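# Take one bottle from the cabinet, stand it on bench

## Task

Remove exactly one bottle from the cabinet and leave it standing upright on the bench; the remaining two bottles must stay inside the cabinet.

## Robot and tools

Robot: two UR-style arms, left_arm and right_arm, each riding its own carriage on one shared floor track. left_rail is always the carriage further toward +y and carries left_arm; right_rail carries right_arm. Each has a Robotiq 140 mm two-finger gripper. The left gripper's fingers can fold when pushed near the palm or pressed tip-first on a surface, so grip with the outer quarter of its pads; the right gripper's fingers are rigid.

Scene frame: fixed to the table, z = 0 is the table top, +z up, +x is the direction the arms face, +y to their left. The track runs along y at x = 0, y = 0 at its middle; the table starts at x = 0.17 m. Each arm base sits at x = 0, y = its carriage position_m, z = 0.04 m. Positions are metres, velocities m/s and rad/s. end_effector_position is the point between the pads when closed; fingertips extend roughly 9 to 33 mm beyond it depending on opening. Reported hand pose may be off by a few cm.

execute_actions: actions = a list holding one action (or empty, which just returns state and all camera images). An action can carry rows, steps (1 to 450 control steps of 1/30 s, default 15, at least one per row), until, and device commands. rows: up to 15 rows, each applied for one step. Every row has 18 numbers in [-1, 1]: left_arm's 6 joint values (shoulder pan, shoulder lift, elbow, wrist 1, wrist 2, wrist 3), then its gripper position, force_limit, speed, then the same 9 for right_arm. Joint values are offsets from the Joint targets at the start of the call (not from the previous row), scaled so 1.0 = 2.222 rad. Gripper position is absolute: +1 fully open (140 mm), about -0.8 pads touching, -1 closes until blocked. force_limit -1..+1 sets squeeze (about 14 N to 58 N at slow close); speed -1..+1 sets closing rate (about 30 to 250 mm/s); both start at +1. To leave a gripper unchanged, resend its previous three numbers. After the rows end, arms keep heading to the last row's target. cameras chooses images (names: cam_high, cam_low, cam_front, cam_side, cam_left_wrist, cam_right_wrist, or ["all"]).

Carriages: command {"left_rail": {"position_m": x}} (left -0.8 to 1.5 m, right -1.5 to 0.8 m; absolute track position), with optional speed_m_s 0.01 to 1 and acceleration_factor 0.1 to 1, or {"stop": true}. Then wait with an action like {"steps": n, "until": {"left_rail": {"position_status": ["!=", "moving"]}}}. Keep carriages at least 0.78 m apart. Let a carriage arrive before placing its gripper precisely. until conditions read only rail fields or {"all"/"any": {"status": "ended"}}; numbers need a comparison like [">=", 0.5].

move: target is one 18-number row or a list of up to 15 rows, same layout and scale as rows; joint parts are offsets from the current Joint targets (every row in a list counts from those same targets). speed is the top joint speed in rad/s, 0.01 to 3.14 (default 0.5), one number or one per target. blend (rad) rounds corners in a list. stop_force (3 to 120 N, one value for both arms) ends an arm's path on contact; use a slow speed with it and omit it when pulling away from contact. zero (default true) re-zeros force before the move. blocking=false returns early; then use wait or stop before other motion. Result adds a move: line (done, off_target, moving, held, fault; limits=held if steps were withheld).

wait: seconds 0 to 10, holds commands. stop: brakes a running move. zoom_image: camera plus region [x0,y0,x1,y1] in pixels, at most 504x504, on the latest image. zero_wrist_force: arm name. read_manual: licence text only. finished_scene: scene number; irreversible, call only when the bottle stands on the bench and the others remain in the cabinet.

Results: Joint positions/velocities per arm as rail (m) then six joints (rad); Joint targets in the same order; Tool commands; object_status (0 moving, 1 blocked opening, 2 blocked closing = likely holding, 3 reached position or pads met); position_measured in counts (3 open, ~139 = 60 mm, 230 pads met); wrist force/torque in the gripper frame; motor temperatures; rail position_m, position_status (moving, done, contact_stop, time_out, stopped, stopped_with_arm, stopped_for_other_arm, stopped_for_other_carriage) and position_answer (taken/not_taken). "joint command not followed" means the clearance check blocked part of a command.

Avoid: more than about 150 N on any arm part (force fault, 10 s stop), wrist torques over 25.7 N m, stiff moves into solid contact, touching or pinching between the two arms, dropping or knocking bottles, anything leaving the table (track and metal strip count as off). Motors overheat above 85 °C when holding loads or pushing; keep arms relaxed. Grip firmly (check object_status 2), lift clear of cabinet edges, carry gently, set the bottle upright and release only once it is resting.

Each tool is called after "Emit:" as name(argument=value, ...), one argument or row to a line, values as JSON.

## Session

Emit:
execute_actions(
  actions=[],
)

Scene clock: 0.00 s.
left_arm: end_effector_position=(+0.3456, +1.0103, +0.5800) position_measured=3 object_status=3 end_effector_quat_wxyz=(+0.000, +0.000, +1.000, +0.000) | right_arm: end_effector_position=(+0.3456, -1.0264, +0.5800) position_measured=3 object_status=3 end_effector_quat_wxyz=(+0.000, +0.000, +1.000, +0.000)
Joint positions: left_arm=[0.983 -0.316 -1.725 0.971 -0.816 -1.571 -0.316] | right_arm=[-1.054 -0.316 -1.725 0.971 -0.816 -1.571 -0.316]
Joint velocities: within noise
Joint torques (N m): no reading
Motor temperatures (°C): left_arm=[21 31 23 33 33 39] | right_arm=[27 27 36 37 31 40]
Wrist force (N): no reading
Wrist torque (N m): no reading
Wrist force, peak (N): no reading
Joint targets: left_arm=[0.983 -0.316 -1.725 0.971 -0.816 -1.571 -0.316] | right_arm=[-1.054 -0.316 -1.725 0.971 -0.816 -1.571 -0.316]
Tool commands: left_gripper/position=+1.0 left_gripper/force_limit=+1.0 left_gripper/speed=+1.0 right_gripper/position=+1.0 right_gripper/force_limit=+1.0 right_gripper/speed=+1.0
left_rail: position_m=0.983 position_status=done
right_rail: position_m=-1.054 position_status=done

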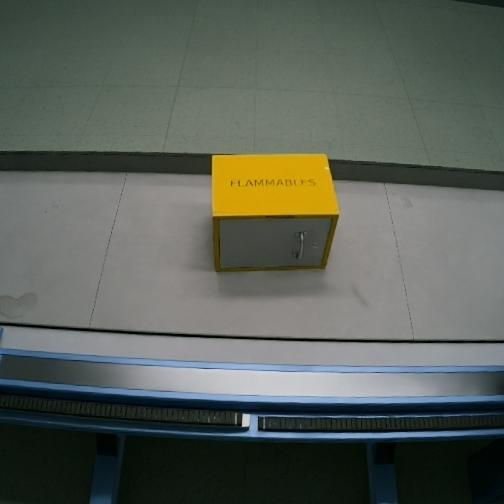

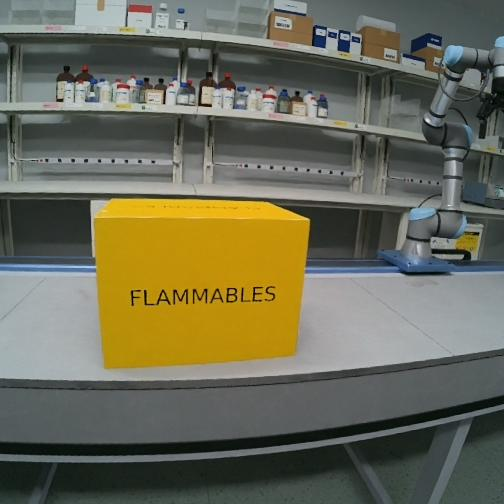

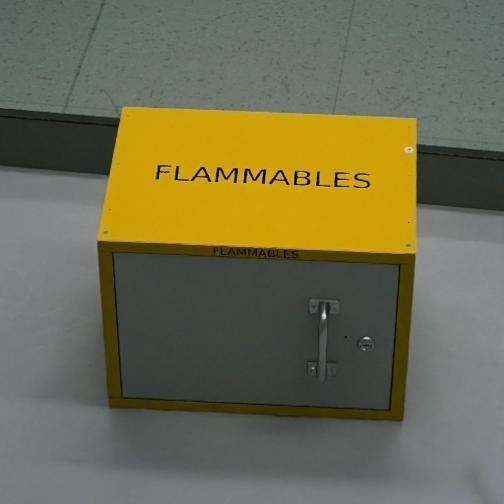

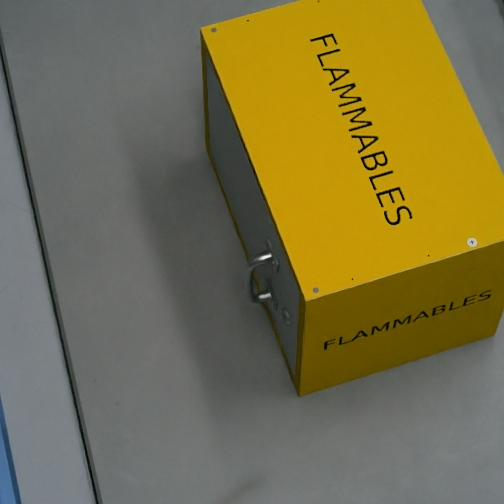

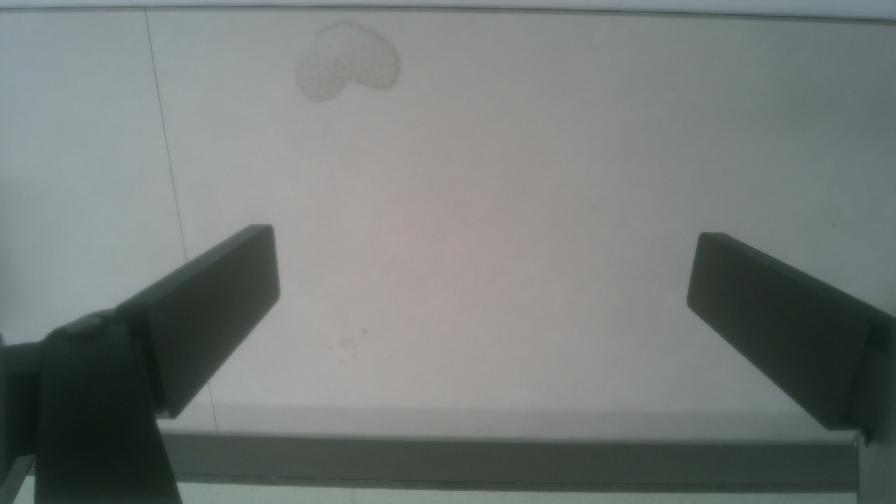

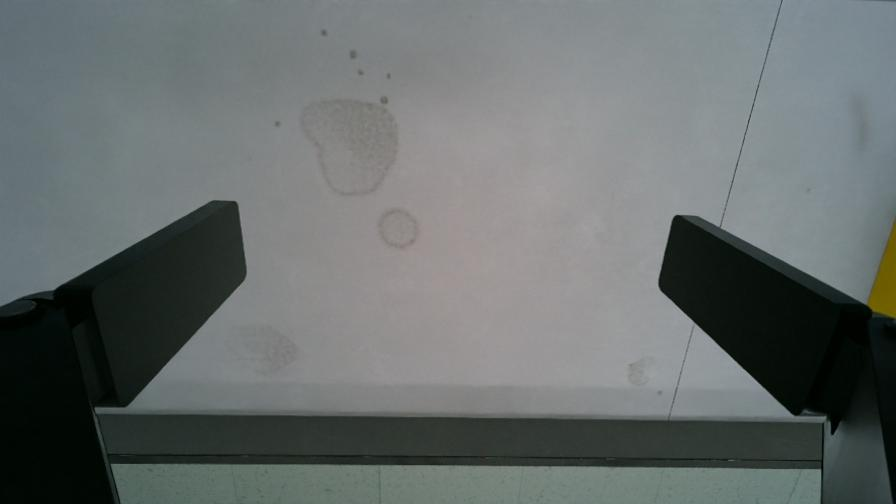

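Emit:
execute_actions(
  actions=[
    {"right_rail":{"position_m":-0.2},"steps":150,"until":{"right_rail":{"position_status":["!=","moving"]}}},
  ],
  cameras=["cam_right_wrist"],
)

Emit:
zoom_image(
  camera="cam_right_wrist",
  region=[340, 120, 720, 300],
)

Scene clock: 6.40 s.
left_arm: end_effector_position=(+0.3456, +1.0103, +0.5800) position_measured=3 object_status=3 end_effector_quat_wxyz=(+0.000, +0.000, +1.000, +0.000) | right_arm: end_effector_position=(+0.3456, -0.1728, +0.5800) position_measured=3 object_status=3 end_effector_quat_wxyz=(+0.000, +0.000, +1.000, +0.000)
Joint positions: left_arm=[0.983 -0.316 -1.725 0.971 -0.816 -1.571 -0.316] | right_arm=[-0.2 -0.316 -1.725 0.971 -0.816 -1.571 -0.316]
Joint torques (N m): left_arm=[-0.78 -11.74 -18.19 -2.99 -0.18 0.18] | right_arm=[0.3 -11.17 -17.96 -2.43 0.32 -0.07]
Wrist force (N): left_arm=[-0.2 -0.1 -0.1] | right_arm=[-0.1 -0.1 -0.1]
Wrist torque (N m): left_arm=[-0.01 0.04 0.00] | right_arm=[-0.02 0.02 0.00]
Wrist force, peak (N): left_arm=[-0.5 -0.2 -0.3] | right_arm=[-0.1 -2.4 0.3]
Joint targets: left_arm=[0.983 -0.316 -1.725 0.971 -0.816 -1.571 -0.316] | right_arm=[-0.200 -0.316 -1.725 0.971 -0.816 -1.571 -0.316]
Tool commands: left_gripper/position=+1.0 left_gripper/force_limit=+1.0 left_gripper/speed=+1.0 right_gripper/position=+1.0 right_gripper/force_limit=+1.0 right_gripper/speed=+1.0
left_rail: position_m=0.983 position_status=done
right_rail: position_m=-0.200 position_status=done
Images, in order (width x height): cam_right_wrist 896x504.

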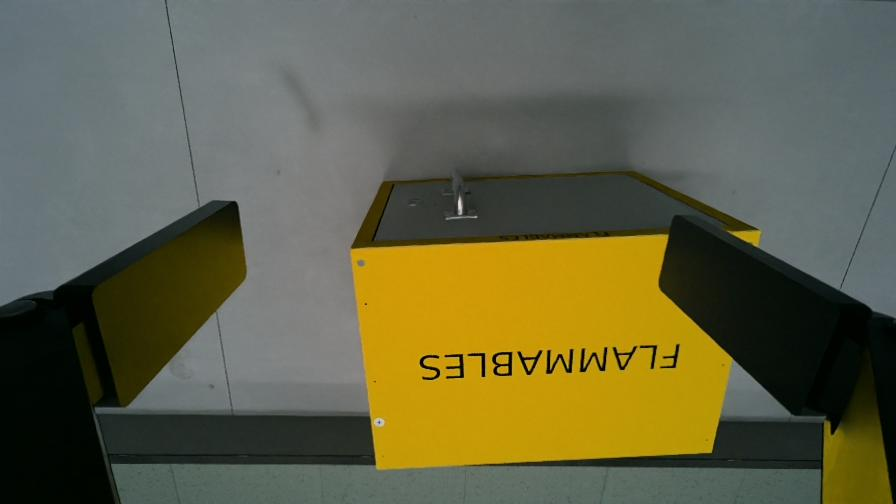

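Scaled by 1.326.

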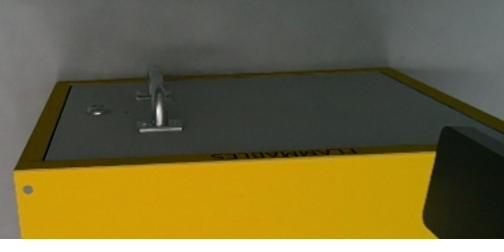

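Emit:
execute_actions(
  actions=[
    {"right_rail":{"position_m":-0.316,"speed_m_s":0.5},"steps":100,"until":{"right_rail":{"position_status":["!=","moving"]}}},
  ],
)

Emit:
move(
  target=[0,0,0,0,0,0,1,1,1,0.0972,-0.0788,0.2381,0.2772,0.8870,0.0972,0.1,-0.5,-1],
  speed=1.0,
)

Emit:
move(
  target=[
    [0,0,0,0,0,0,1,1,1,0.0790,-0.1252,0.2054,0.5433,0.5269,0.0450,0.1,-0.5,-1],
    [0,0,0,0,0,0,1,1,1,0.0790,-0.0667,0.3185,0.3717,0.5269,0.0450,0.1,-0.5,-1],
  ],
  speed=[1.0,0.4],
  blend=[0.03,0],
  cameras=["cam_right_wrist","cam_side"],
)

Scene clock: 51.70 s.
left_arm: end_effector_position=(+0.3456, +1.0103, +0.5800) position_measured=3 object_status=3 end_effector_quat_wxyz=(+0.000, +0.000, +1.000, +0.000) | right_arm: end_effector_position=(+0.3456, -0.2888, +0.5800) position_measured=3 object_status=3 end_effector_quat_wxyz=(+0.000, +0.000, +1.000, +0.000)
Joint positions: left_arm=[0.983 -0.316 -1.725 0.971 -0.816 -1.571 -0.316] | right_arm=[-0.316 -0.316 -1.725 0.971 -0.816 -1.571 -0.316]
Joint torques (N m): left_arm=[-0.08 -11.27 -18.67 -2.95 -0.16 0.08] | right_arm=[-1.15 -11.83 -17.72 -2.48 0.3 -0.08]
Wrist force (N): left_arm=[-0.3 0.0 -0.2] | right_arm=[0.0 0.0 -0.1]
Wrist torque (N m): left_arm=[0.00 0.07 0.00] | right_arm=[-0.01 -0.01 0.00]
Wrist force, peak (N): left_arm=[-0.4 -0.3 -0.3] | right_arm=[0.1 2.7 -0.1]
Joint targets: left_arm=[0.983 -0.316 -1.725 0.971 -0.816 -1.571 -0.316] | right_arm=[-0.316 -0.316 -1.725 0.971 -0.816 -1.571 -0.316]
Tool commands: left_gripper/position=+1.0 left_gripper/force_limit=+1.0 left_gripper/speed=+1.0 right_gripper/position=+1.0 right_gripper/force_limit=+1.0 right_gripper/speed=+1.0
left_rail: position_m=0.983 position_status=done
right_rail: position_m=-0.316 speed_m_s=0.50 position_status=done

Scene clock: 54.57 s.
left_arm: end_effector_position=(+0.3456, +1.0103, +0.5800) position_measured=3 object_status=3 end_effector_quat_wxyz=(+0.000, +0.000, +1.000, +0.000) | right_arm: end_effector_position=(+0.4199, +0.0639, +0.7439) position_measured=117 object_status=3 end_effector_quat_wxyz=(-0.183, +0.388, +0.489, +0.759)
Joint positions: left_arm=[0.983 -0.316 -1.725 0.971 -0.816 -1.571 -0.316] | right_arm=[-0.316 -0.1 -1.9 1.499 -0.2 0.4 -0.1]
Joint torques (N m): left_arm=[-0.82 -11.2 -19.25 -2.98 -0.33 0.36] | right_arm=[10.24 -21.77 -13.07 0.18 2.99 1.72]
Wrist force (N): left_arm=[-0.4 -0.1 0.4] | right_arm=[-0.4 -1.9 -0.9]
Wrist torque (N m): left_arm=[-0.01 0.08 0.00] | right_arm=[-0.50 0.16 -0.04]
Wrist force, peak (N): left_arm=[-0.4 0.0 -0.5] | right_arm=[-0.5 -2.1 -0.8]
Joint targets: left_arm=[0.983 -0.316 -1.725 0.971 -0.816 -1.571 -0.316] | right_arm=[-0.316 -0.100 -1.900 1.500 -0.200 0.400 -0.100]
left_rail: position_m=0.983 position_status=done
right_rail: position_m=-0.316 speed_m_s=0.50 position_status=done
move: done

Scene clock: 57.60 s.
left_arm: end_effector_position=(+0.3456, +1.0103, +0.5800) position_measured=3 object_status=3 end_effector_quat_wxyz=(+0.000, +0.000, +1.000, +0.000) | right_arm: end_effector_position=(+0.3306, -0.1573, +0.2277) position_measured=117 object_status=3 end_effector_quat_wxyz=(-0.014, +0.923, +0.035, +0.383)
Joint positions: left_arm=[0.983 -0.316 -1.725 0.971 -0.816 -1.571 -0.316] | right_arm=[-0.316 0.076 -2.049 2.207 0.626 1.571 0]
Joint torques (N m): left_arm=[-1.55 -11.47 -19.47 -2.99 -0.22 0.33] | right_arm=[10.22 14.55 -11.8 -1.77 1.74 1.77]
Wrist force (N): left_arm=[-0.4 -0.1 0.2] | right_arm=[-1.4 -0.8 0.0]
Wrist torque (N m): left_arm=[-0.02 0.08 0.00] | right_arm=[-0.19 0.25 0.08]
Wrist force, peak (N): left_arm=[-0.4 -0.3 -0.2] | right_arm=[-3.5 -0.3 -0.5]
Joint targets: left_arm=[0.983 -0.316 -1.725 0.971 -0.816 -1.571 -0.316] | right_arm=[-0.316 0.076 -2.049 2.207 0.626 1.571 0.000]
left_rail: position_m=0.983 position_status=done
right_rail: position_m=-0.316 speed_m_s=0.50 position_status=done
move: done
Images, in order (width x height): cam_side 504x504, cam_right_wrist 896x504.

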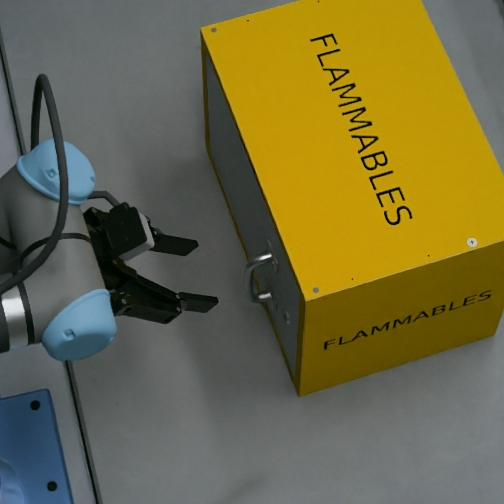

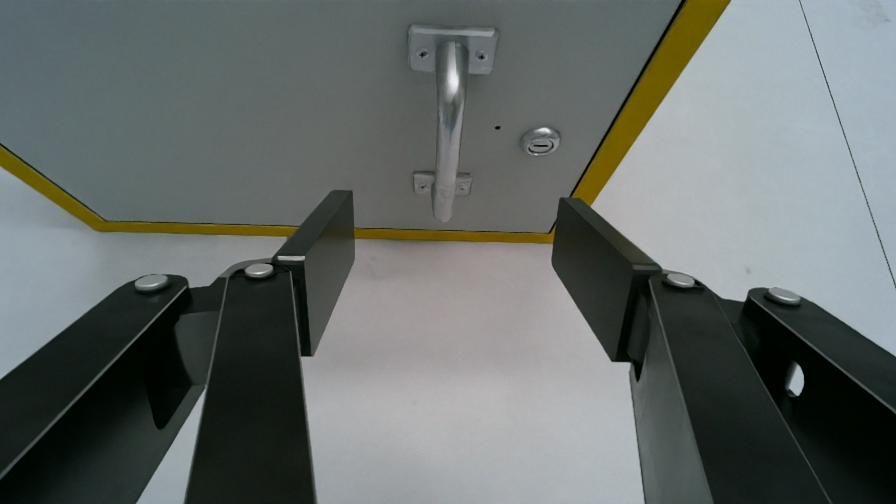

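Emit:
move(
  target=[0,0,0,0,0,0,1,1,1,0,0.0994,0.0172,-0.1166,0,0,0.1,-0.5,-1],
  speed=0.15,
  stop_force=12,
  cameras=["cam_right_wrist"],
)

Scene clock: 82.70 s.
left_arm: end_effector_position=(+0.3456, +1.0103, +0.5800) position_measured=3 object_status=3 end_effector_quat_wxyz=(+0.000, +0.000, +1.000, +0.000) | right_arm: end_effector_position=(+0.3891, -0.1529, +0.1641) position_measured=117 object_status=3 end_effector_quat_wxyz=(-0.014, +0.923, +0.035, +0.383)
Joint positions: left_arm=[0.983 -0.316 -1.725 0.971 -0.816 -1.571 -0.316] | right_arm=[-0.316 0.076 -1.828 2.245 0.367 1.571 0]
Joint torques (N m): left_arm=[-0.15 -11.89 -19.51 -3.08 -0.28 0.43] | right_arm=[8.43 5.85 -10.35 -1.84 1.5 1.51]
Wrist force (N): left_arm=[0.0 0.0 0.0] | right_arm=[-1.2 -0.7 0.3]
Wrist torque (N m): left_arm=[0.00 -0.01 0.00] | right_arm=[-0.19 0.22 0.08]
Wrist force, peak (N): left_arm=[-0.3 -0.4 0.0] | right_arm=[-1.6 -0.7 0.0]
Joint targets: left_arm=[0.983 -0.316 -1.725 0.971 -0.816 -1.571 -0.316] | right_arm=[-0.316 0.076 -1.828 2.245 0.367 1.571 0.000]
left_rail: position_m=0.983 position_status=done
right_rail: position_m=-0.316 speed_m_s=0.50 position_status=done
move: done
Images, in order (width x height): cam_right_wrist 896x504.

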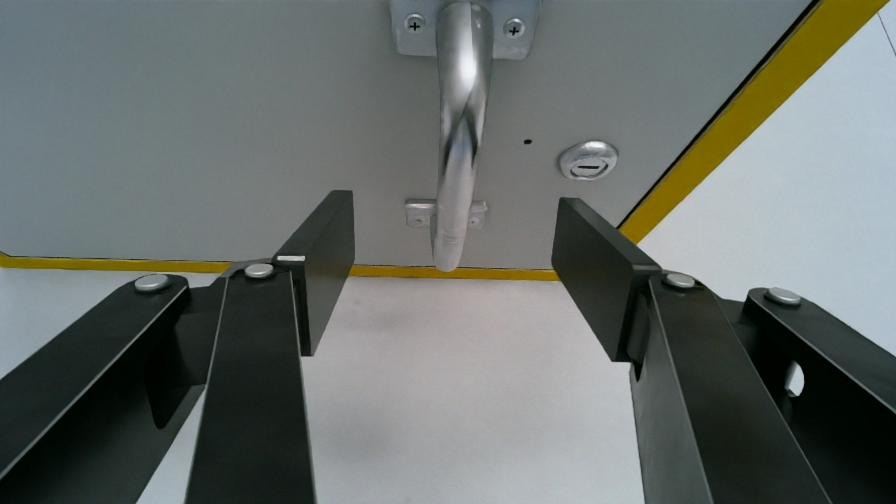

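Emit:
execute_actions(
  actions=[
    {"rows":[[0,0,0,0,0,0,1,1,1,0,0,0,0,0,0,-1,0.05,-1]],"steps":100},
  ],
)

Scene clock: 90.27 s.
left_arm: end_effector_position=(+0.3456, +1.0103, +0.5800) position_measured=3 object_status=3 end_effector_quat_wxyz=(+0.000, +0.000, +1.000, +0.000) | right_arm: end_effector_position=(+0.3891, -0.1529, +0.1641) position_measured=215 object_status=2 end_effector_quat_wxyz=(-0.014, +0.923, +0.035, +0.383)
Joint positions: left_arm=[0.983 -0.316 -1.725 0.971 -0.816 -1.571 -0.316] | right_arm=[-0.316 0.076 -1.828 2.245 0.367 1.571 0]
Joint torques (N m): left_arm=[-0.17 -11.19 -19.57 -3.12 -0.47 0.5] | right_arm=[-16.17 2.13 -11 3.03 5.21 1.63]
Wrist force (N): left_arm=[0.1 -0.1 0.0] | right_arm=[0.7 -14.4 -0.4]
Wrist torque (N m): left_arm=[-0.01 -0.01 0.00] | right_arm=[0.09 0.18 -0.02]
Wrist force, peak (N): left_arm=[-0.4 -0.5 0.1] | right_arm=[-0.7 -19.3 -0.5]
Joint targets: left_arm=[0.983 -0.316 -1.725 0.971 -0.816 -1.571 -0.316] | right_arm=[-0.316 0.076 -1.828 2.245 0.367 1.571 0.000]
left_rail: position_m=0.983 position_status=done
right_rail: position_m=-0.316 speed_m_s=0.50 position_status=done

Emit:
move(
  target=[
    [0,0,0,0,0,0,1,1,1,0.0044,-0.0311,0.0205,0.0107,0,0,-1,0.05,-1],
    [0,0,0,0,0,0,1,1,1,0.0185,-0.0761,0.0463,0.0298,0,0,-1,0.05,-1],
    [0,0,0,0,0,0,1,1,1,0.0547,-0.1250,0.0694,0.0556,0,0,-1,0.05,-1],
  ],
  speed=[0.06,0.08,0.08],
  blend=[0.005,0.005,0],
  stop_force=50,
  cameras=["cam_high","cam_right_wrist"],
)

Scene clock: 125.50 s.
left_arm: end_effector_position=(+0.3456, +1.0103, +0.5800) position_measured=3 object_status=3 end_effector_quat_wxyz=(+0.000, +0.000, +1.000, +0.000) | right_arm: end_effector_position=(+0.2765, -0.1249, +0.1641) position_measured=215 object_status=2 end_effector_quat_wxyz=(-0.038, +0.919, +0.091, +0.381)
Joint positions: left_arm=[0.983 -0.316 -1.725 0.971 -0.816 -1.571 -0.316] | right_arm=[-0.316 0.197 -2.105 2.4 0.49 1.571 0]
Joint torques (N m): left_arm=[-0.17 -11.76 -19.45 -3.07 -0.36 0.7] | right_arm=[7.85 -11.71 -11.04 4.56 4.27 -0.05]
Wrist force (N): left_arm=[0.0 -0.4 -0.2] | right_arm=[2.5 -9.0 10.8]
Wrist torque (N m): left_arm=[-0.09 0.00 0.00] | right_arm=[-0.10 0.11 0.32]
Wrist force, peak (N): left_arm=[-0.6 -0.1 -0.1] | right_arm=[0.2 -16.4 8.3]
Joint targets: left_arm=[0.983 -0.316 -1.725 0.971 -0.816 -1.571 -0.316] | right_arm=[-0.316 0.197 -2.105 2.400 0.490 1.571 0.000]
left_rail: position_m=0.983 position_status=done
right_rail: position_m=-0.316 speed_m_s=0.50 position_status=done
move: done
Images, in order (width x height): cam_high 504x504, cam_right_wrist 896x504.

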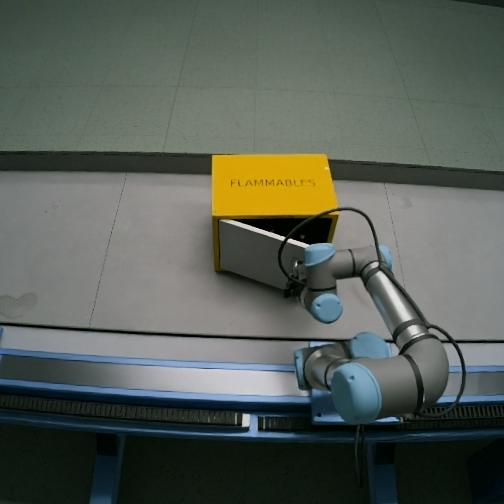

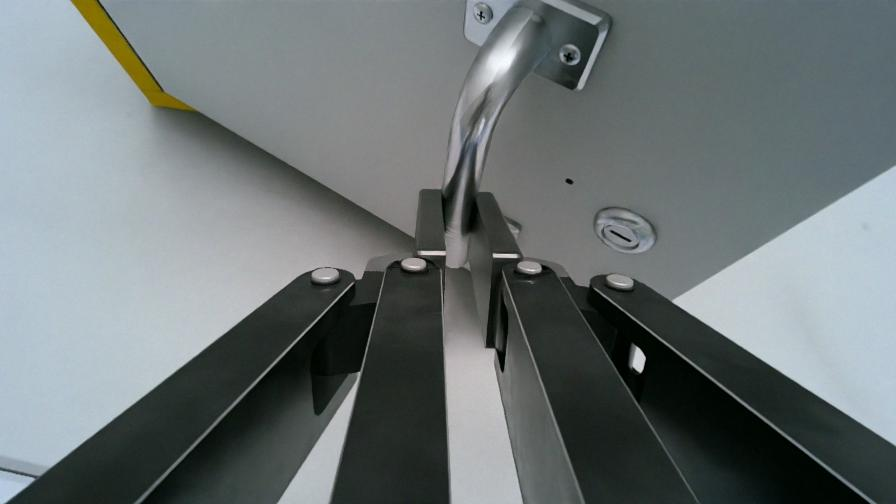

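Emit:
execute_actions(
  actions=[
    {"rows":[[0,0,0,0,0,0,1,1,1,0,0,0,0,0,0,-0.45,0.05,-1]],"steps":35},
  ],
)

Emit:
move(
  target=[
    [0,0,0,0,0,0,1,1,1,0,-0.0878,-0.0275,0.1152,0,0,-0.45,0.05,-1],
    [0,0,0,0,0,0,1,1,1,0,-0.0616,-0.2077,0.2694,0,0,-0.45,0.05,-1],
    [0,0,0,0,0,0,1,1,1,-0.1651,0.3123,-0.4955,0.5367,0,0,-0.45,0.05,-1],
  ],
  speed=[0.2,0.6,0.7],
  blend=[0.03,0.1,0],
  cameras=["cam_right_wrist","cam_high"],
)

Scene clock: 160.40 s.
left_arm: end_effector_position=(+0.3456, +1.0103, +0.5800) position_measured=3 object_status=3 end_effector_quat_wxyz=(+0.000, +0.000, +1.000, +0.000) | right_arm: end_effector_position=(+0.2765, -0.1249, +0.1641) position_measured=186 object_status=3 end_effector_quat_wxyz=(-0.038, +0.919, +0.091, +0.381)
Joint positions: left_arm=[0.983 -0.316 -1.725 0.971 -0.816 -1.571 -0.316] | right_arm=[-0.316 0.197 -2.105 2.4 0.49 1.571 0]
Joint torques (N m): left_arm=[-0.16 -11.48 -18.85 -3.04 -0.44 0.82] | right_arm=[6.39 -6.87 -18.11 -1.48 -1.23 -0.3]
Wrist force (N): left_arm=[-0.2 0.0 0.0] | right_arm=[-1.8 -0.4 -0.2]
Wrist torque (N m): left_arm=[0.00 0.04 0.00] | right_arm=[-0.12 0.30 0.09]
Wrist force, peak (N): left_arm=[-0.3 -0.5 -0.1] | right_arm=[2.6 -9.2 11.0]
Joint targets: left_arm=[0.983 -0.316 -1.725 0.971 -0.816 -1.571 -0.316] | right_arm=[-0.316 0.197 -2.105 2.400 0.490 1.571 0.000]
left_rail: position_m=0.983 position_status=done
right_rail: position_m=-0.316 speed_m_s=0.50 position_status=done

Scene clock: 164.30 s.
left_arm: end_effector_position=(+0.3456, +1.0103, +0.5800) position_measured=3 object_status=3 end_effector_quat_wxyz=(+0.000, +0.000, +1.000, +0.000) | right_arm: end_effector_position=(+0.3750, -0.2450, +0.3551) position_measured=186 object_status=3 end_effector_quat_wxyz=(+0.000, +0.996, -0.085, +0.001)
Joint positions: left_arm=[0.983 -0.316 -1.725 0.971 -0.816 -1.571 -0.316] | right_arm=[-0.316 -0.17 -1.412 1.299 1.682 1.571 0]
Joint torques (N m): left_arm=[-0.1 -11.43 -18.76 -3.02 -0.5 0.91] | right_arm=[-10.98 -14.2 -26.74 4.99 -0.72 -0.23]
Wrist force (N): left_arm=[-0.4 0.0 -0.1] | right_arm=[-0.7 0.2 -0.2]
Wrist torque (N m): left_arm=[0.00 0.08 0.00] | right_arm=[0.06 0.10 -0.05]
Wrist force, peak (N): left_arm=[-0.1 -0.5 -0.1] | right_arm=[-3.4 -0.7 0.5]
Joint targets: left_arm=[0.983 -0.316 -1.725 0.971 -0.816 -1.571 -0.316] | right_arm=[-0.316 -0.170 -1.412 1.299 1.683 1.571 0.000]
left_rail: position_m=0.983 position_status=done
right_rail: position_m=-0.316 speed_m_s=0.50 position_status=done
move: done
Images, in order (width x height): cam_high 504x504, cam_right_wrist 896x504.

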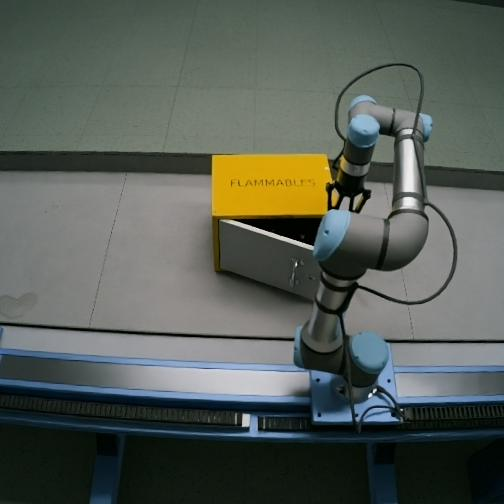

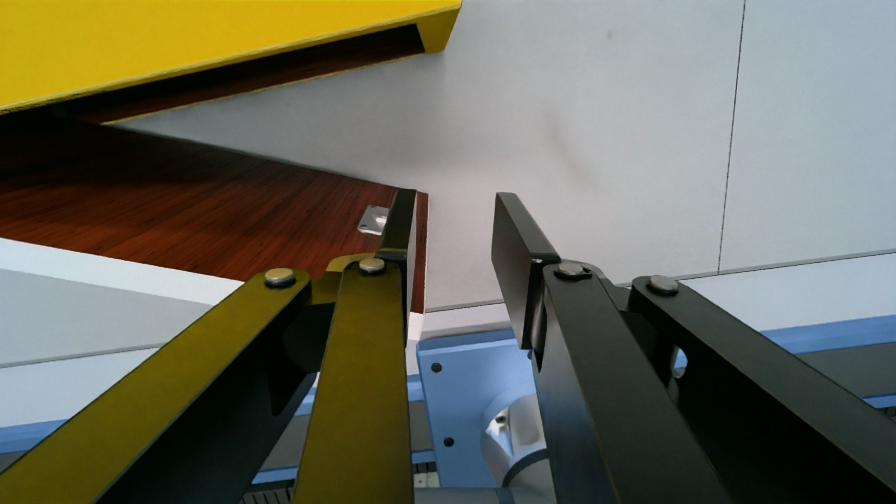

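Emit:
execute_actions(
  actions=[
    {"rows":[[0,0,0,0,0,0,1,1,1,0,0,0,0,0,0,-1,-1,-1]],"steps":40},
  ],
)

Emit:
move(
  target=[
    [0,0,0,0,0,0,1,1,1,0,0.0074,0.1414,-0.1487,0,0,-1,-1,-1],
    [0,0,0,0,0,0,1,1,1,0.1416,0.0262,0.1185,-0.1447,0,0,-1,-1,-1],
    [0,0,0,0,0,0,1,1,1,0.2694,-0.0347,0.1894,-0.1548,0,0,-1,-1,-1],
    [0,0,0,0,0,0,1,1,1,0.4324,0.0257,0.1191,-0.1448,0,0,-1,-1,-1],
    [0,0,0,0,0,0,1,1,1,0.4943,0.0973,0.0244,-0.1217,0,0,-1,-1,-1],
  ],
  speed=[0.3,0.25,0.2,0.2,0.15],
  stop_force=20,
  blend=[0.02,0.02,0.02,0.02,0],
  cameras=["cam_side","cam_high","cam_right_wrist"],
)

Scene clock: 178.87 s.
left_arm: end_effector_position=(+0.3456, +1.0103, +0.5800) position_measured=3 object_status=3 end_effector_quat_wxyz=(+0.000, +0.000, +1.000, +0.000) | right_arm: end_effector_position=(+0.3751, -0.2451, +0.3551) position_measured=230 object_status=3 end_effector_quat_wxyz=(+0.000, +0.996, -0.085, +0.000)
Joint positions: left_arm=[0.983 -0.316 -1.725 0.971 -0.816 -1.571 -0.316] | right_arm=[-0.316 -0.17 -1.412 1.299 1.683 1.571 0]
Joint torques (N m): left_arm=[-0.41 -12.16 -18.68 -2.98 -0.77 0.91] | right_arm=[-10.21 -13.17 -27.12 4.98 -0.41 -0.27]
Wrist force (N): left_arm=[-0.2 0.1 0.0] | right_arm=[-0.6 0.0 -0.1]
Wrist torque (N m): left_arm=[0.02 0.05 0.00] | right_arm=[0.03 0.09 -0.04]
Wrist force, peak (N): left_arm=[-0.3 -0.5 0.2] | right_arm=[-1.0 0.0 0.0]
Joint targets: left_arm=[0.983 -0.316 -1.725 0.971 -0.816 -1.571 -0.316] | right_arm=[-0.316 -0.170 -1.412 1.299 1.683 1.571 0.000]
left_rail: position_m=0.983 position_status=done
right_rail: position_m=-0.316 speed_m_s=0.50 position_status=done

Scene clock: 187.10 s.
left_arm: end_effector_position=(+0.3456, +1.0103, +0.5800) position_measured=3 object_status=3 end_effector_quat_wxyz=(+0.000, +0.000, +1.000, +0.000) | right_arm: end_effector_position=(+0.1591, +0.1192, +0.2251) position_measured=230 object_status=3 end_effector_quat_wxyz=(+0.000, +0.894, +0.448, +0.000)
Joint positions: left_arm=[0.983 -0.316 -1.725 0.971 -0.816 -1.571 -0.316] | right_arm=[-0.316 0.929 -1.195 1.353 1.412 1.571 0]
Joint torques (N m): left_arm=[-1.15 -11.02 -19.38 -3.16 -0.67 1.17] | right_arm=[10.19 -23.17 -26.92 4.54 0.31 0.06]
Wrist force (N): left_arm=[-0.1 0.0 -0.1] | right_arm=[-2.2 1.3 -0.5]
Wrist torque (N m): left_arm=[0.01 0.01 0.00] | right_arm=[0.12 0.26 -0.07]
Wrist force, peak (N): left_arm=[-0.6 -0.1 -0.2] | right_arm=[2.9 2.8 -0.6]
Joint targets: left_arm=[0.983 -0.316 -1.725 0.971 -0.816 -1.571 -0.316] | right_arm=[-0.316 0.929 -1.195 1.353 1.412 1.571 0.000]
left_rail: position_m=0.983 position_status=done
right_rail: position_m=-0.316 speed_m_s=0.50 position_status=done
move: done
Images, in order (width x height): cam_high 504x504, cam_side 504x504, cam_right_wrist 896x504.

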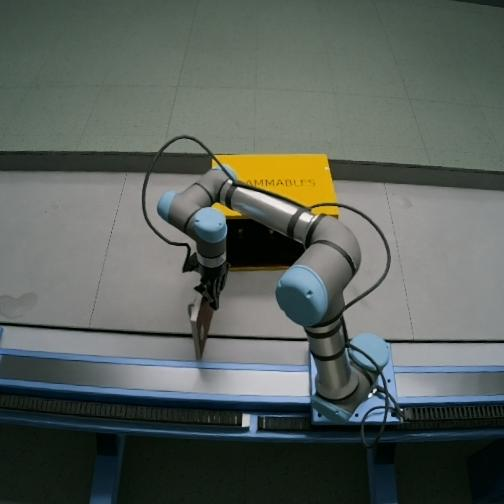

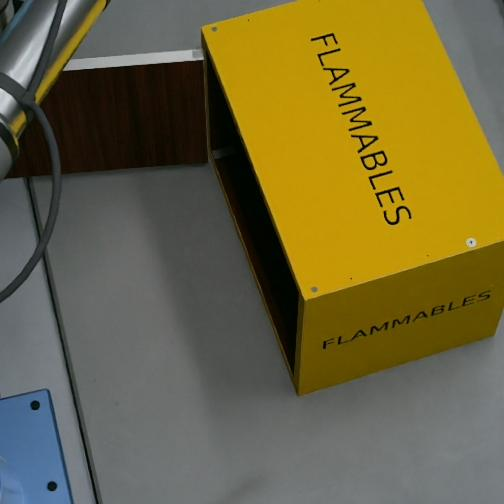

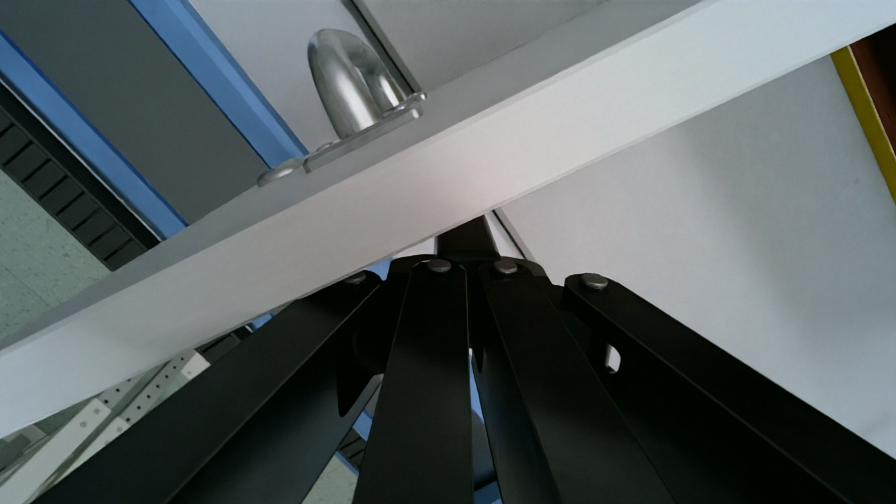

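Emit:
move(
  target=[0,0,0,0,0,0,1,1,1,0,0.00126,-0.1517,0.1507,0,0,-1,-1,-1],
  speed=0.4,
  cameras=["cam_high","cam_front","cam_right_wrist"],
)

Scene clock: 233.97 s.
left_arm: end_effector_position=(+0.3456, +1.0103, +0.5800) position_measured=3 object_status=3 end_effector_quat_wxyz=(+0.000, +0.000, +1.000, +0.000) | right_arm: end_effector_position=(+0.1589, +0.1190, +0.3551) position_measured=230 object_status=3 end_effector_quat_wxyz=(+0.000, +0.894, +0.448, +0.000)
Joint positions: left_arm=[0.983 -0.316 -1.725 0.971 -0.816 -1.571 -0.316] | right_arm=[-0.316 0.929 -1.193 1.016 1.747 1.571 0]
Joint torques (N m): left_arm=[0.18 -11.21 -18.76 -3.05 -0.62 1.15] | right_arm=[7.87 -23.33 -25.94 5.01 0.67 0.16]
Wrist force (N): left_arm=[-0.2 -0.1 0.0] | right_arm=[-1.0 0.1 -0.1]
Wrist torque (N m): left_arm=[-0.01 0.04 0.00] | right_arm=[0.04 0.20 -0.04]
Wrist force, peak (N): left_arm=[-0.5 -0.2 -0.3] | right_arm=[-2.7 1.0 1.2]
Joint targets: left_arm=[0.983 -0.316 -1.725 0.971 -0.816 -1.571 -0.316] | right_arm=[-0.316 0.929 -1.193 1.016 1.747 1.571 0.000]
left_rail: position_m=0.983 position_status=done
right_rail: position_m=-0.316 speed_m_s=0.50 position_status=done
move: done
Images, in order (width x height): cam_high 504x504, cam_front 504x504, cam_right_wrist 896x504.

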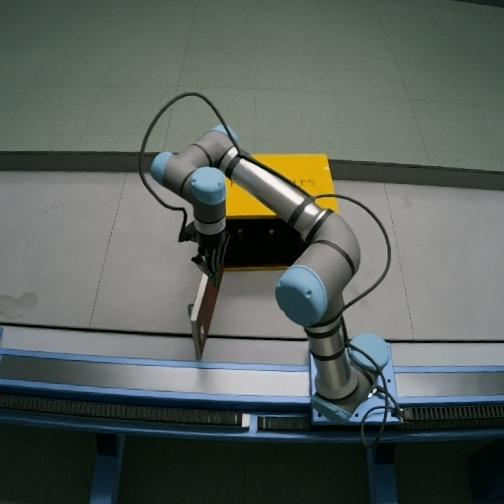

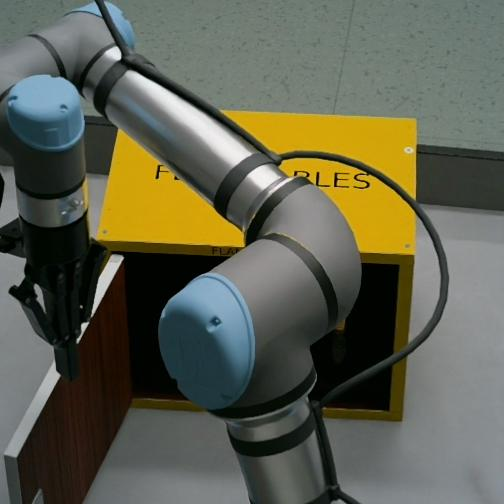

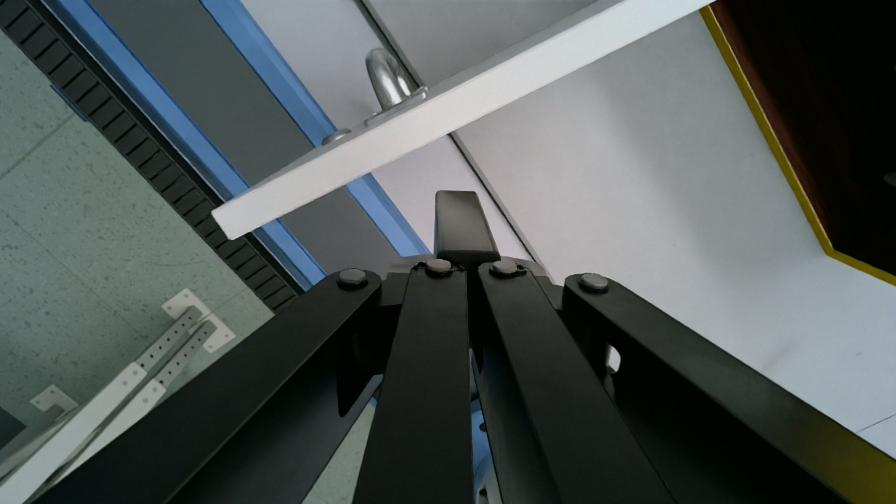

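Emit:
execute_actions(
  actions=[
    {"right_rail":{"position_m":-0.56,"speed_m_s":0.5},"steps":90,"until":{"right_rail":{"position_status":["!=","moving"]}}},
  ],
)

Emit:
move(
  target=[
    [0,0,0,0,0,0,1,1,1,0.17597,-0.19712,0.36589,-0.8753,0.46311,0,1,1,-1],
    [0,0,0,0,0,0,1,1,1,0.17597,-0.08956,0.5126,-1.0,0.46311,0,1,1,-1],
  ],
  speed=0.6,
  blend=0.1,
)

Scene clock: 241.97 s.
left_arm: end_effector_position=(+0.3456, +1.0103, +0.5800) position_measured=3 object_status=3 end_effector_quat_wxyz=(+0.000, +0.000, +1.000, +0.000) | right_arm: end_effector_position=(+0.1589, -0.1251, +0.3552) position_measured=230 object_status=3 end_effector_quat_wxyz=(+0.000, +0.894, +0.448, +0.000)
Joint positions: left_arm=[0.983 -0.316 -1.725 0.971 -0.816 -1.571 -0.316] | right_arm=[-0.56 0.929 -1.192 1.016 1.747 1.571 0]
Joint torques (N m): left_arm=[-0.22 -11.72 -19.69 -3.12 -0.69 1.14] | right_arm=[2.31 -43.71 -19.59 3.33 0.96 0.23]
Wrist force (N): left_arm=[-0.2 -0.5 0.2] | right_arm=[-1.0 0.0 -0.2]
Wrist torque (N m): left_arm=[-0.12 0.04 -0.01] | right_arm=[0.02 0.19 -0.04]
Wrist force, peak (N): left_arm=[-0.2 -0.5 0.2] | right_arm=[-3.0 1.1 -0.2]
Joint targets: left_arm=[0.983 -0.316 -1.725 0.971 -0.816 -1.571 -0.316] | right_arm=[-0.560 0.929 -1.193 1.016 1.747 1.571 0.000]
Tool commands: left_gripper/position=+1.0 left_gripper/force_limit=+1.0 left_gripper/speed=+1.0 right_gripper/position=-1.0 right_gripper/force_limit=-1.0 right_gripper/speed=-1.0
left_rail: position_m=0.983 position_status=done
right_rail: position_m=-0.560 speed_m_s=0.50 position_status=done

Scene clock: 246.93 s.
left_arm: end_effector_position=(+0.3456, +1.0103, +0.5800) position_measured=3 object_status=3 end_effector_quat_wxyz=(+0.000, +0.000, +1.000, +0.000) | right_arm: end_effector_position=(+0.2496, -0.1238, +0.2083) position_measured=3 object_status=0 end_effector_quat_wxyz=(-0.007, +0.732, +0.195, +0.653)
Joint positions: left_arm=[0.983 -0.316 -1.725 0.971 -0.816 -1.571 -0.316] | right_arm=[-0.56 1.32 -1.392 2.155 -0.475 2.6 0]
Joint torques (N m): left_arm=[-2.07 -11.43 -19.48 -3.12 -0.9 1.03] | right_arm=[10.2 -11.09 -7.1 -2.29 2.39 0.48]
Wrist force (N): left_arm=[-0.4 -0.1 0.1] | right_arm=[-1.9 -1.1 -0.2]
Wrist torque (N m): left_arm=[-0.02 0.08 0.00] | right_arm=[-0.29 0.45 0.09]
Wrist force, peak (N): left_arm=[-0.6 -0.1 0.2] | right_arm=[-5.2 -1.1 -0.5]
Joint targets: left_arm=[0.983 -0.316 -1.725 0.971 -0.816 -1.571 -0.316] | right_arm=[-0.560 1.320 -1.392 2.155 -0.475 2.600 0.000]
left_rail: position_m=0.983 position_status=done
right_rail: position_m=-0.560 speed_m_s=0.50 position_status=done
move: done

Emit:
move(
  target=[0,0,0,0,0,0,1,1,1,0,0,0,-0.1296,0,0,1,1,-1],
  cameras=["cam_right_wrist","cam_high"],
)

Scene clock: 251.17 s.
left_arm: end_effector_position=(+0.3456, +1.0103, +0.5800) position_measured=3 object_status=3 end_effector_quat_wxyz=(+0.000, +0.000, +1.000, +0.000) | right_arm: end_effector_position=(+0.2583, -0.0899, +0.2497) position_measured=3 object_status=3 end_effector_quat_wxyz=(-0.102, +0.700, +0.103, +0.700)
Joint positions: left_arm=[0.983 -0.316 -1.725 0.971 -0.816 -1.571 -0.316] | right_arm=[-0.56 1.32 -1.392 2.155 -0.762 2.6 0]
Joint torques (N m): left_arm=[-0.37 -12.64 -19.48 -3.03 -0.9 0.96] | right_arm=[9.69 -11.9 -9.47 -3.09 1.28 0.43]
Wrist force (N): left_arm=[-0.4 -0.2 0.1] | right_arm=[-2.2 -1.1 -0.4]
Wrist torque (N m): left_arm=[-0.04 0.07 0.00] | right_arm=[-0.33 0.54 0.13]
Wrist force, peak (N): left_arm=[-0.5 0.1 -0.1] | right_arm=[-2.3 -1.3 -0.4]
Joint targets: left_arm=[0.983 -0.316 -1.725 0.971 -0.816 -1.571 -0.316] | right_arm=[-0.560 1.320 -1.392 2.155 -0.763 2.600 0.000]
left_rail: position_m=0.983 position_status=done
right_rail: position_m=-0.560 speed_m_s=0.50 position_status=done
move: done
Images, in order (width x height): cam_high 504x504, cam_right_wrist 896x504.

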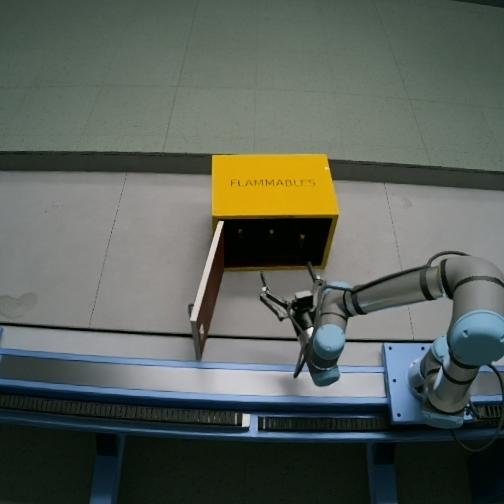

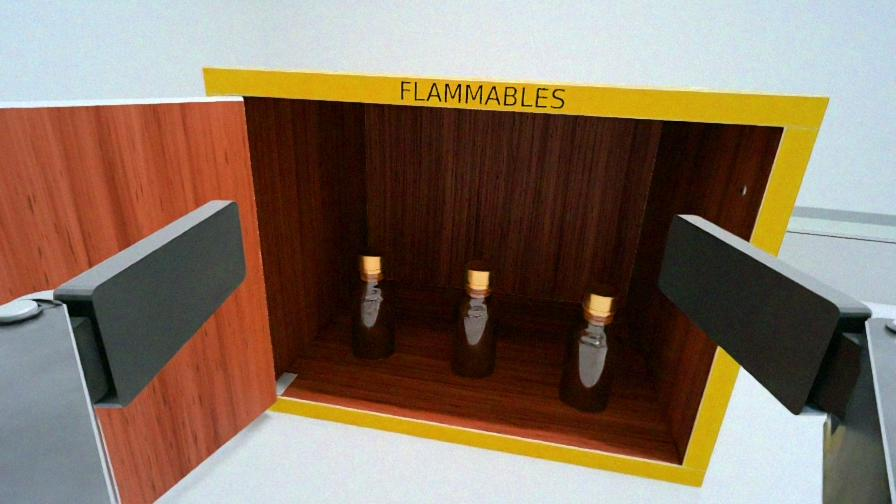

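Emit:
zoom_image(
  camera="cam_right_wrist",
  region=[300, 230, 700, 500],
)

Scaled by 1.260.

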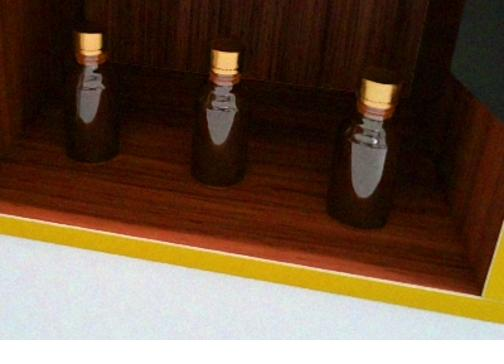

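Emit:
execute_actions(
  actions=[
    {"right_rail":{"position_m":-0.5395,"speed_m_s":0.3},"steps":60,"until":{"right_rail":{"position_status":["!=","moving"]}}},
  ],
)

Emit:
move(
  target=[0,0,0,0,0,0,1,1,1,-0.1450,0.1419,-0.0821,0.1851,-0.1392,0.1709,0.3,-0.3,-1],
  speed=0.3,
  cameras=["cam_right_wrist","cam_high","cam_side"],
)

Scene clock: 371.50 s.
left_arm: end_effector_position=(+0.3456, +1.0103, +0.5800) position_measured=3 object_status=3 end_effector_quat_wxyz=(+0.000, +0.000, +1.000, +0.000) | right_arm: end_effector_position=(+0.2583, -0.0694, +0.2497) position_measured=3 object_status=3 end_effector_quat_wxyz=(-0.102, +0.700, +0.103, +0.700)
Joint positions: left_arm=[0.983 -0.316 -1.725 0.971 -0.816 -1.571 -0.316] | right_arm=[-0.54 1.32 -1.391 2.155 -0.763 2.6 0]
Joint torques (N m): left_arm=[-0.13 -10.27 -18.95 -3.02 -1.06 1.12] | right_arm=[6.75 -19.5 -13.78 -1.98 0.14 0.59]
Wrist force (N): left_arm=[-0.2 -0.1 0.2] | right_arm=[-2.3 -1.1 -0.2]
Wrist torque (N m): left_arm=[-0.01 0.04 -0.01] | right_arm=[-0.34 0.55 0.13]
Wrist force, peak (N): left_arm=[-0.3 -0.4 0.3] | right_arm=[-2.3 -2.9 0.2]
Joint targets: left_arm=[0.983 -0.316 -1.725 0.971 -0.816 -1.571 -0.316] | right_arm=[-0.539 1.320 -1.392 2.155 -0.763 2.600 0.000]
Tool commands: left_gripper/position=+1.0 left_gripper/force_limit=+1.0 left_gripper/speed=+1.0 right_gripper/position=+1.0 right_gripper/force_limit=+1.0 right_gripper/speed=-1.0
left_rail: position_m=0.983 position_status=done
right_rail: position_m=-0.540 position_m_goal=-0.539 speed_m_s=0.30 position_status=done

Scene clock: 373.57 s.
left_arm: end_effector_position=(+0.3456, +1.0103, +0.5800) position_measured=3 object_status=3 end_effector_quat_wxyz=(+0.000, +0.000, +1.000, +0.000) | right_arm: end_effector_position=(+0.3831, -0.0785, +0.0639) position_measured=91 object_status=0 end_effector_quat_wxyz=(-0.055, +0.829, +0.083, +0.550)
Joint positions: left_arm=[0.983 -0.316 -1.725 0.971 -0.816 -1.571 -0.316] | right_arm=[-0.539 0.998 -1.076 1.973 -0.352 2.291 0.379]
Joint torques (N m): left_arm=[-0.86 -11.62 -18.5 -2.87 -1.03 1.06] | right_arm=[-10.43 -22.79 -22.85 2.29 -0.48 1.59]
Wrist force (N): left_arm=[-0.3 -0.1 -0.3] | right_arm=[-2.4 -0.9 -0.2]
Wrist torque (N m): left_arm=[-0.03 0.06 0.00] | right_arm=[-0.23 0.48 0.11]
Wrist force, peak (N): left_arm=[-0.3 -0.4 0.1] | right_arm=[-3.0 -0.7 0.6]
Joint targets: left_arm=[0.983 -0.316 -1.725 0.971 -0.816 -1.571 -0.316] | right_arm=[-0.539 0.997 -1.076 1.972 -0.351 2.291 0.380]
left_rail: position_m=0.983 position_status=done
right_rail: position_m=-0.539 speed_m_s=0.30 position_status=done
move: done
Images, in order (width x height): cam_high 504x504, cam_side 504x504, cam_right_wrist 896x504.

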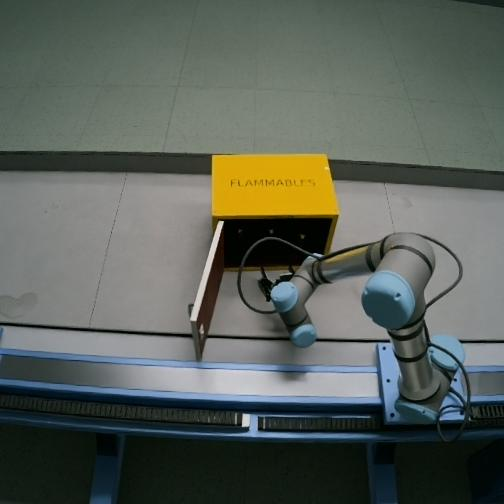

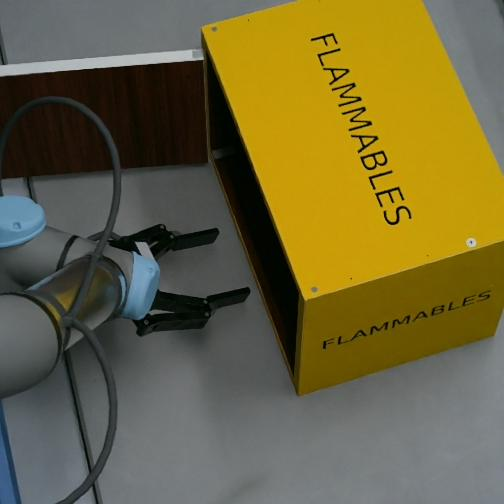

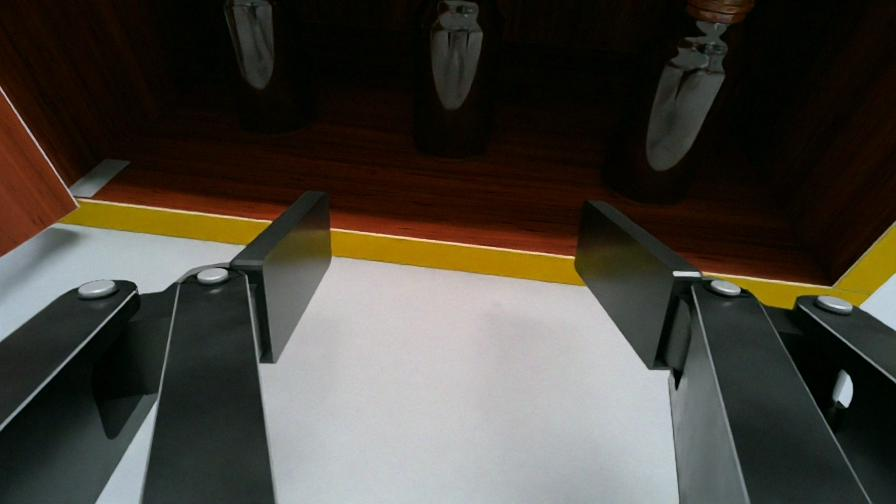

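Emit:
execute_actions(
  actions=[
    {"right_rail":{"position_m":-0.5435},"steps":40,"until":{"right_rail":{"position_status":["!=","moving"]}}},
  ],
)

Emit:
move(
  target=[
    [0,0,0,0,0,0,1,1,1,-0.0548,0.0237,-0.0476,0.0025,-0.0476,-0.0347,0.3,-0.3,-1],
    [0,0,0,0,0,0,1,1,1,-0.0981,0.0567,-0.1113,0.0204,-0.0857,-0.0584,0.3,-0.3,-1],
  ],
  speed=0.1,
  blend=0.02,
  stop_force=8,
  cameras=["cam_right_wrist","cam_high"],
)

Scene clock: 386.50 s.
left_arm: end_effector_position=(+0.3456, +1.0103, +0.5800) position_measured=3 object_status=3 end_effector_quat_wxyz=(+0.000, +0.000, +1.000, +0.000) | right_arm: end_effector_position=(+0.3832, -0.0825, +0.0638) position_measured=91 object_status=3 end_effector_quat_wxyz=(-0.055, +0.829, +0.083, +0.550)
Joint positions: left_arm=[0.983 -0.316 -1.725 0.971 -0.816 -1.571 -0.316] | right_arm=[-0.543 0.997 -1.076 1.972 -0.351 2.291 0.38]
Joint torques (N m): left_arm=[-0.4 -12.05 -18.59 -3.01 -1.21 1.01] | right_arm=[-8.43 -27.58 -16.65 1.25 0.77 1.59]
Wrist force (N): left_arm=[-0.1 -0.1 -0.1] | right_arm=[-2.6 -1.0 -0.3]
Wrist torque (N m): left_arm=[-0.02 0.01 0.00] | right_arm=[-0.25 0.51 0.11]
Wrist force, peak (N): left_arm=[-0.6 0.1 0.0] | right_arm=[-2.5 -2.4 0.1]
Joint targets: left_arm=[0.983 -0.316 -1.725 0.971 -0.816 -1.571 -0.316] | right_arm=[-0.543 0.997 -1.076 1.972 -0.351 2.291 0.380]
Tool commands: left_gripper/position=+1.0 left_gripper/force_limit=+1.0 left_gripper/speed=+1.0 right_gripper/position=+0.3 right_gripper/force_limit=-0.3 right_gripper/speed=-1.0
left_rail: position_m=0.983 position_status=done
right_rail: position_m=-0.543 speed_m_s=0.30 position_status=done

Scene clock: 390.33 s.
left_arm: end_effector_position=(+0.3456, +1.0103, +0.5800) position_measured=3 object_status=3 end_effector_quat_wxyz=(+0.000, +0.000, +1.000, +0.000) | right_arm: end_effector_position=(+0.5303, -0.0531, +0.0636) position_measured=91 object_status=3 end_effector_quat_wxyz=(-0.055, +0.830, +0.083, +0.550)
Joint positions: left_arm=[0.983 -0.316 -1.725 0.971 -0.816 -1.571 -0.316] | right_arm=[-0.544 0.779 -0.95 1.725 -0.306 2.1 0.25]
Joint torques (N m): left_arm=[-1.31 -12.57 -18.81 -3.09 -0.94 1.09] | right_arm=[-10.99 -30.22 -24.06 1.86 -0.76 -1.73]
Wrist force (N): left_arm=[-0.3 0.0 0.2] | right_arm=[-2.6 -0.6 -0.5]
Wrist torque (N m): left_arm=[0.00 0.05 0.00] | right_arm=[-0.19 0.50 0.17]
Wrist force, peak (N): left_arm=[-0.3 -0.2 0.3] | right_arm=[-2.9 -1.0 -0.4]
Joint targets: left_arm=[0.983 -0.316 -1.725 0.971 -0.816 -1.571 -0.316] | right_arm=[-0.543 0.779 -0.950 1.725 -0.306 2.100 0.250]
left_rail: position_m=0.983 position_status=done
right_rail: position_m=-0.544 position_m_goal=-0.543 speed_m_s=0.30 position_status=done
move: done
Images, in order (width x height): cam_high 504x504, cam_right_wrist 896x504.

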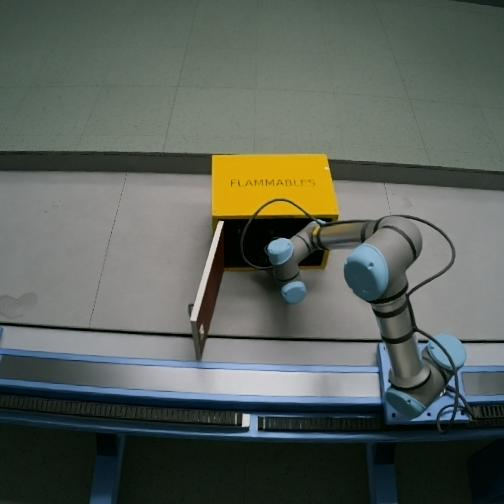

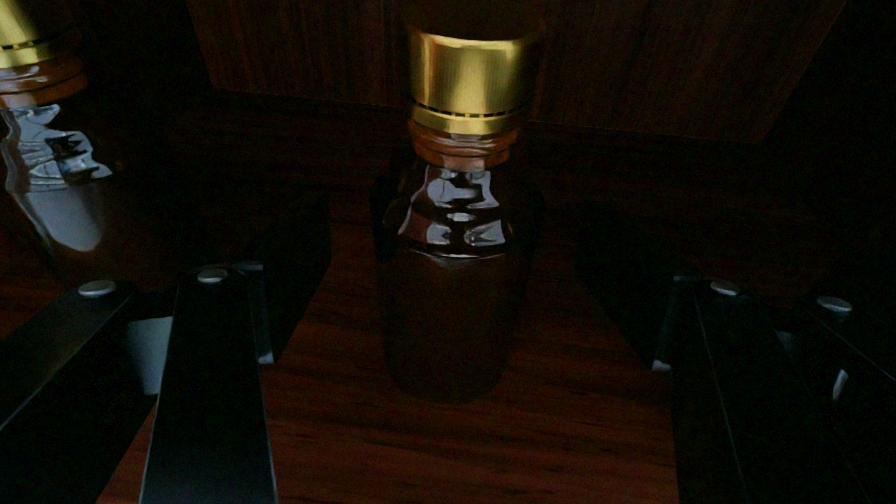

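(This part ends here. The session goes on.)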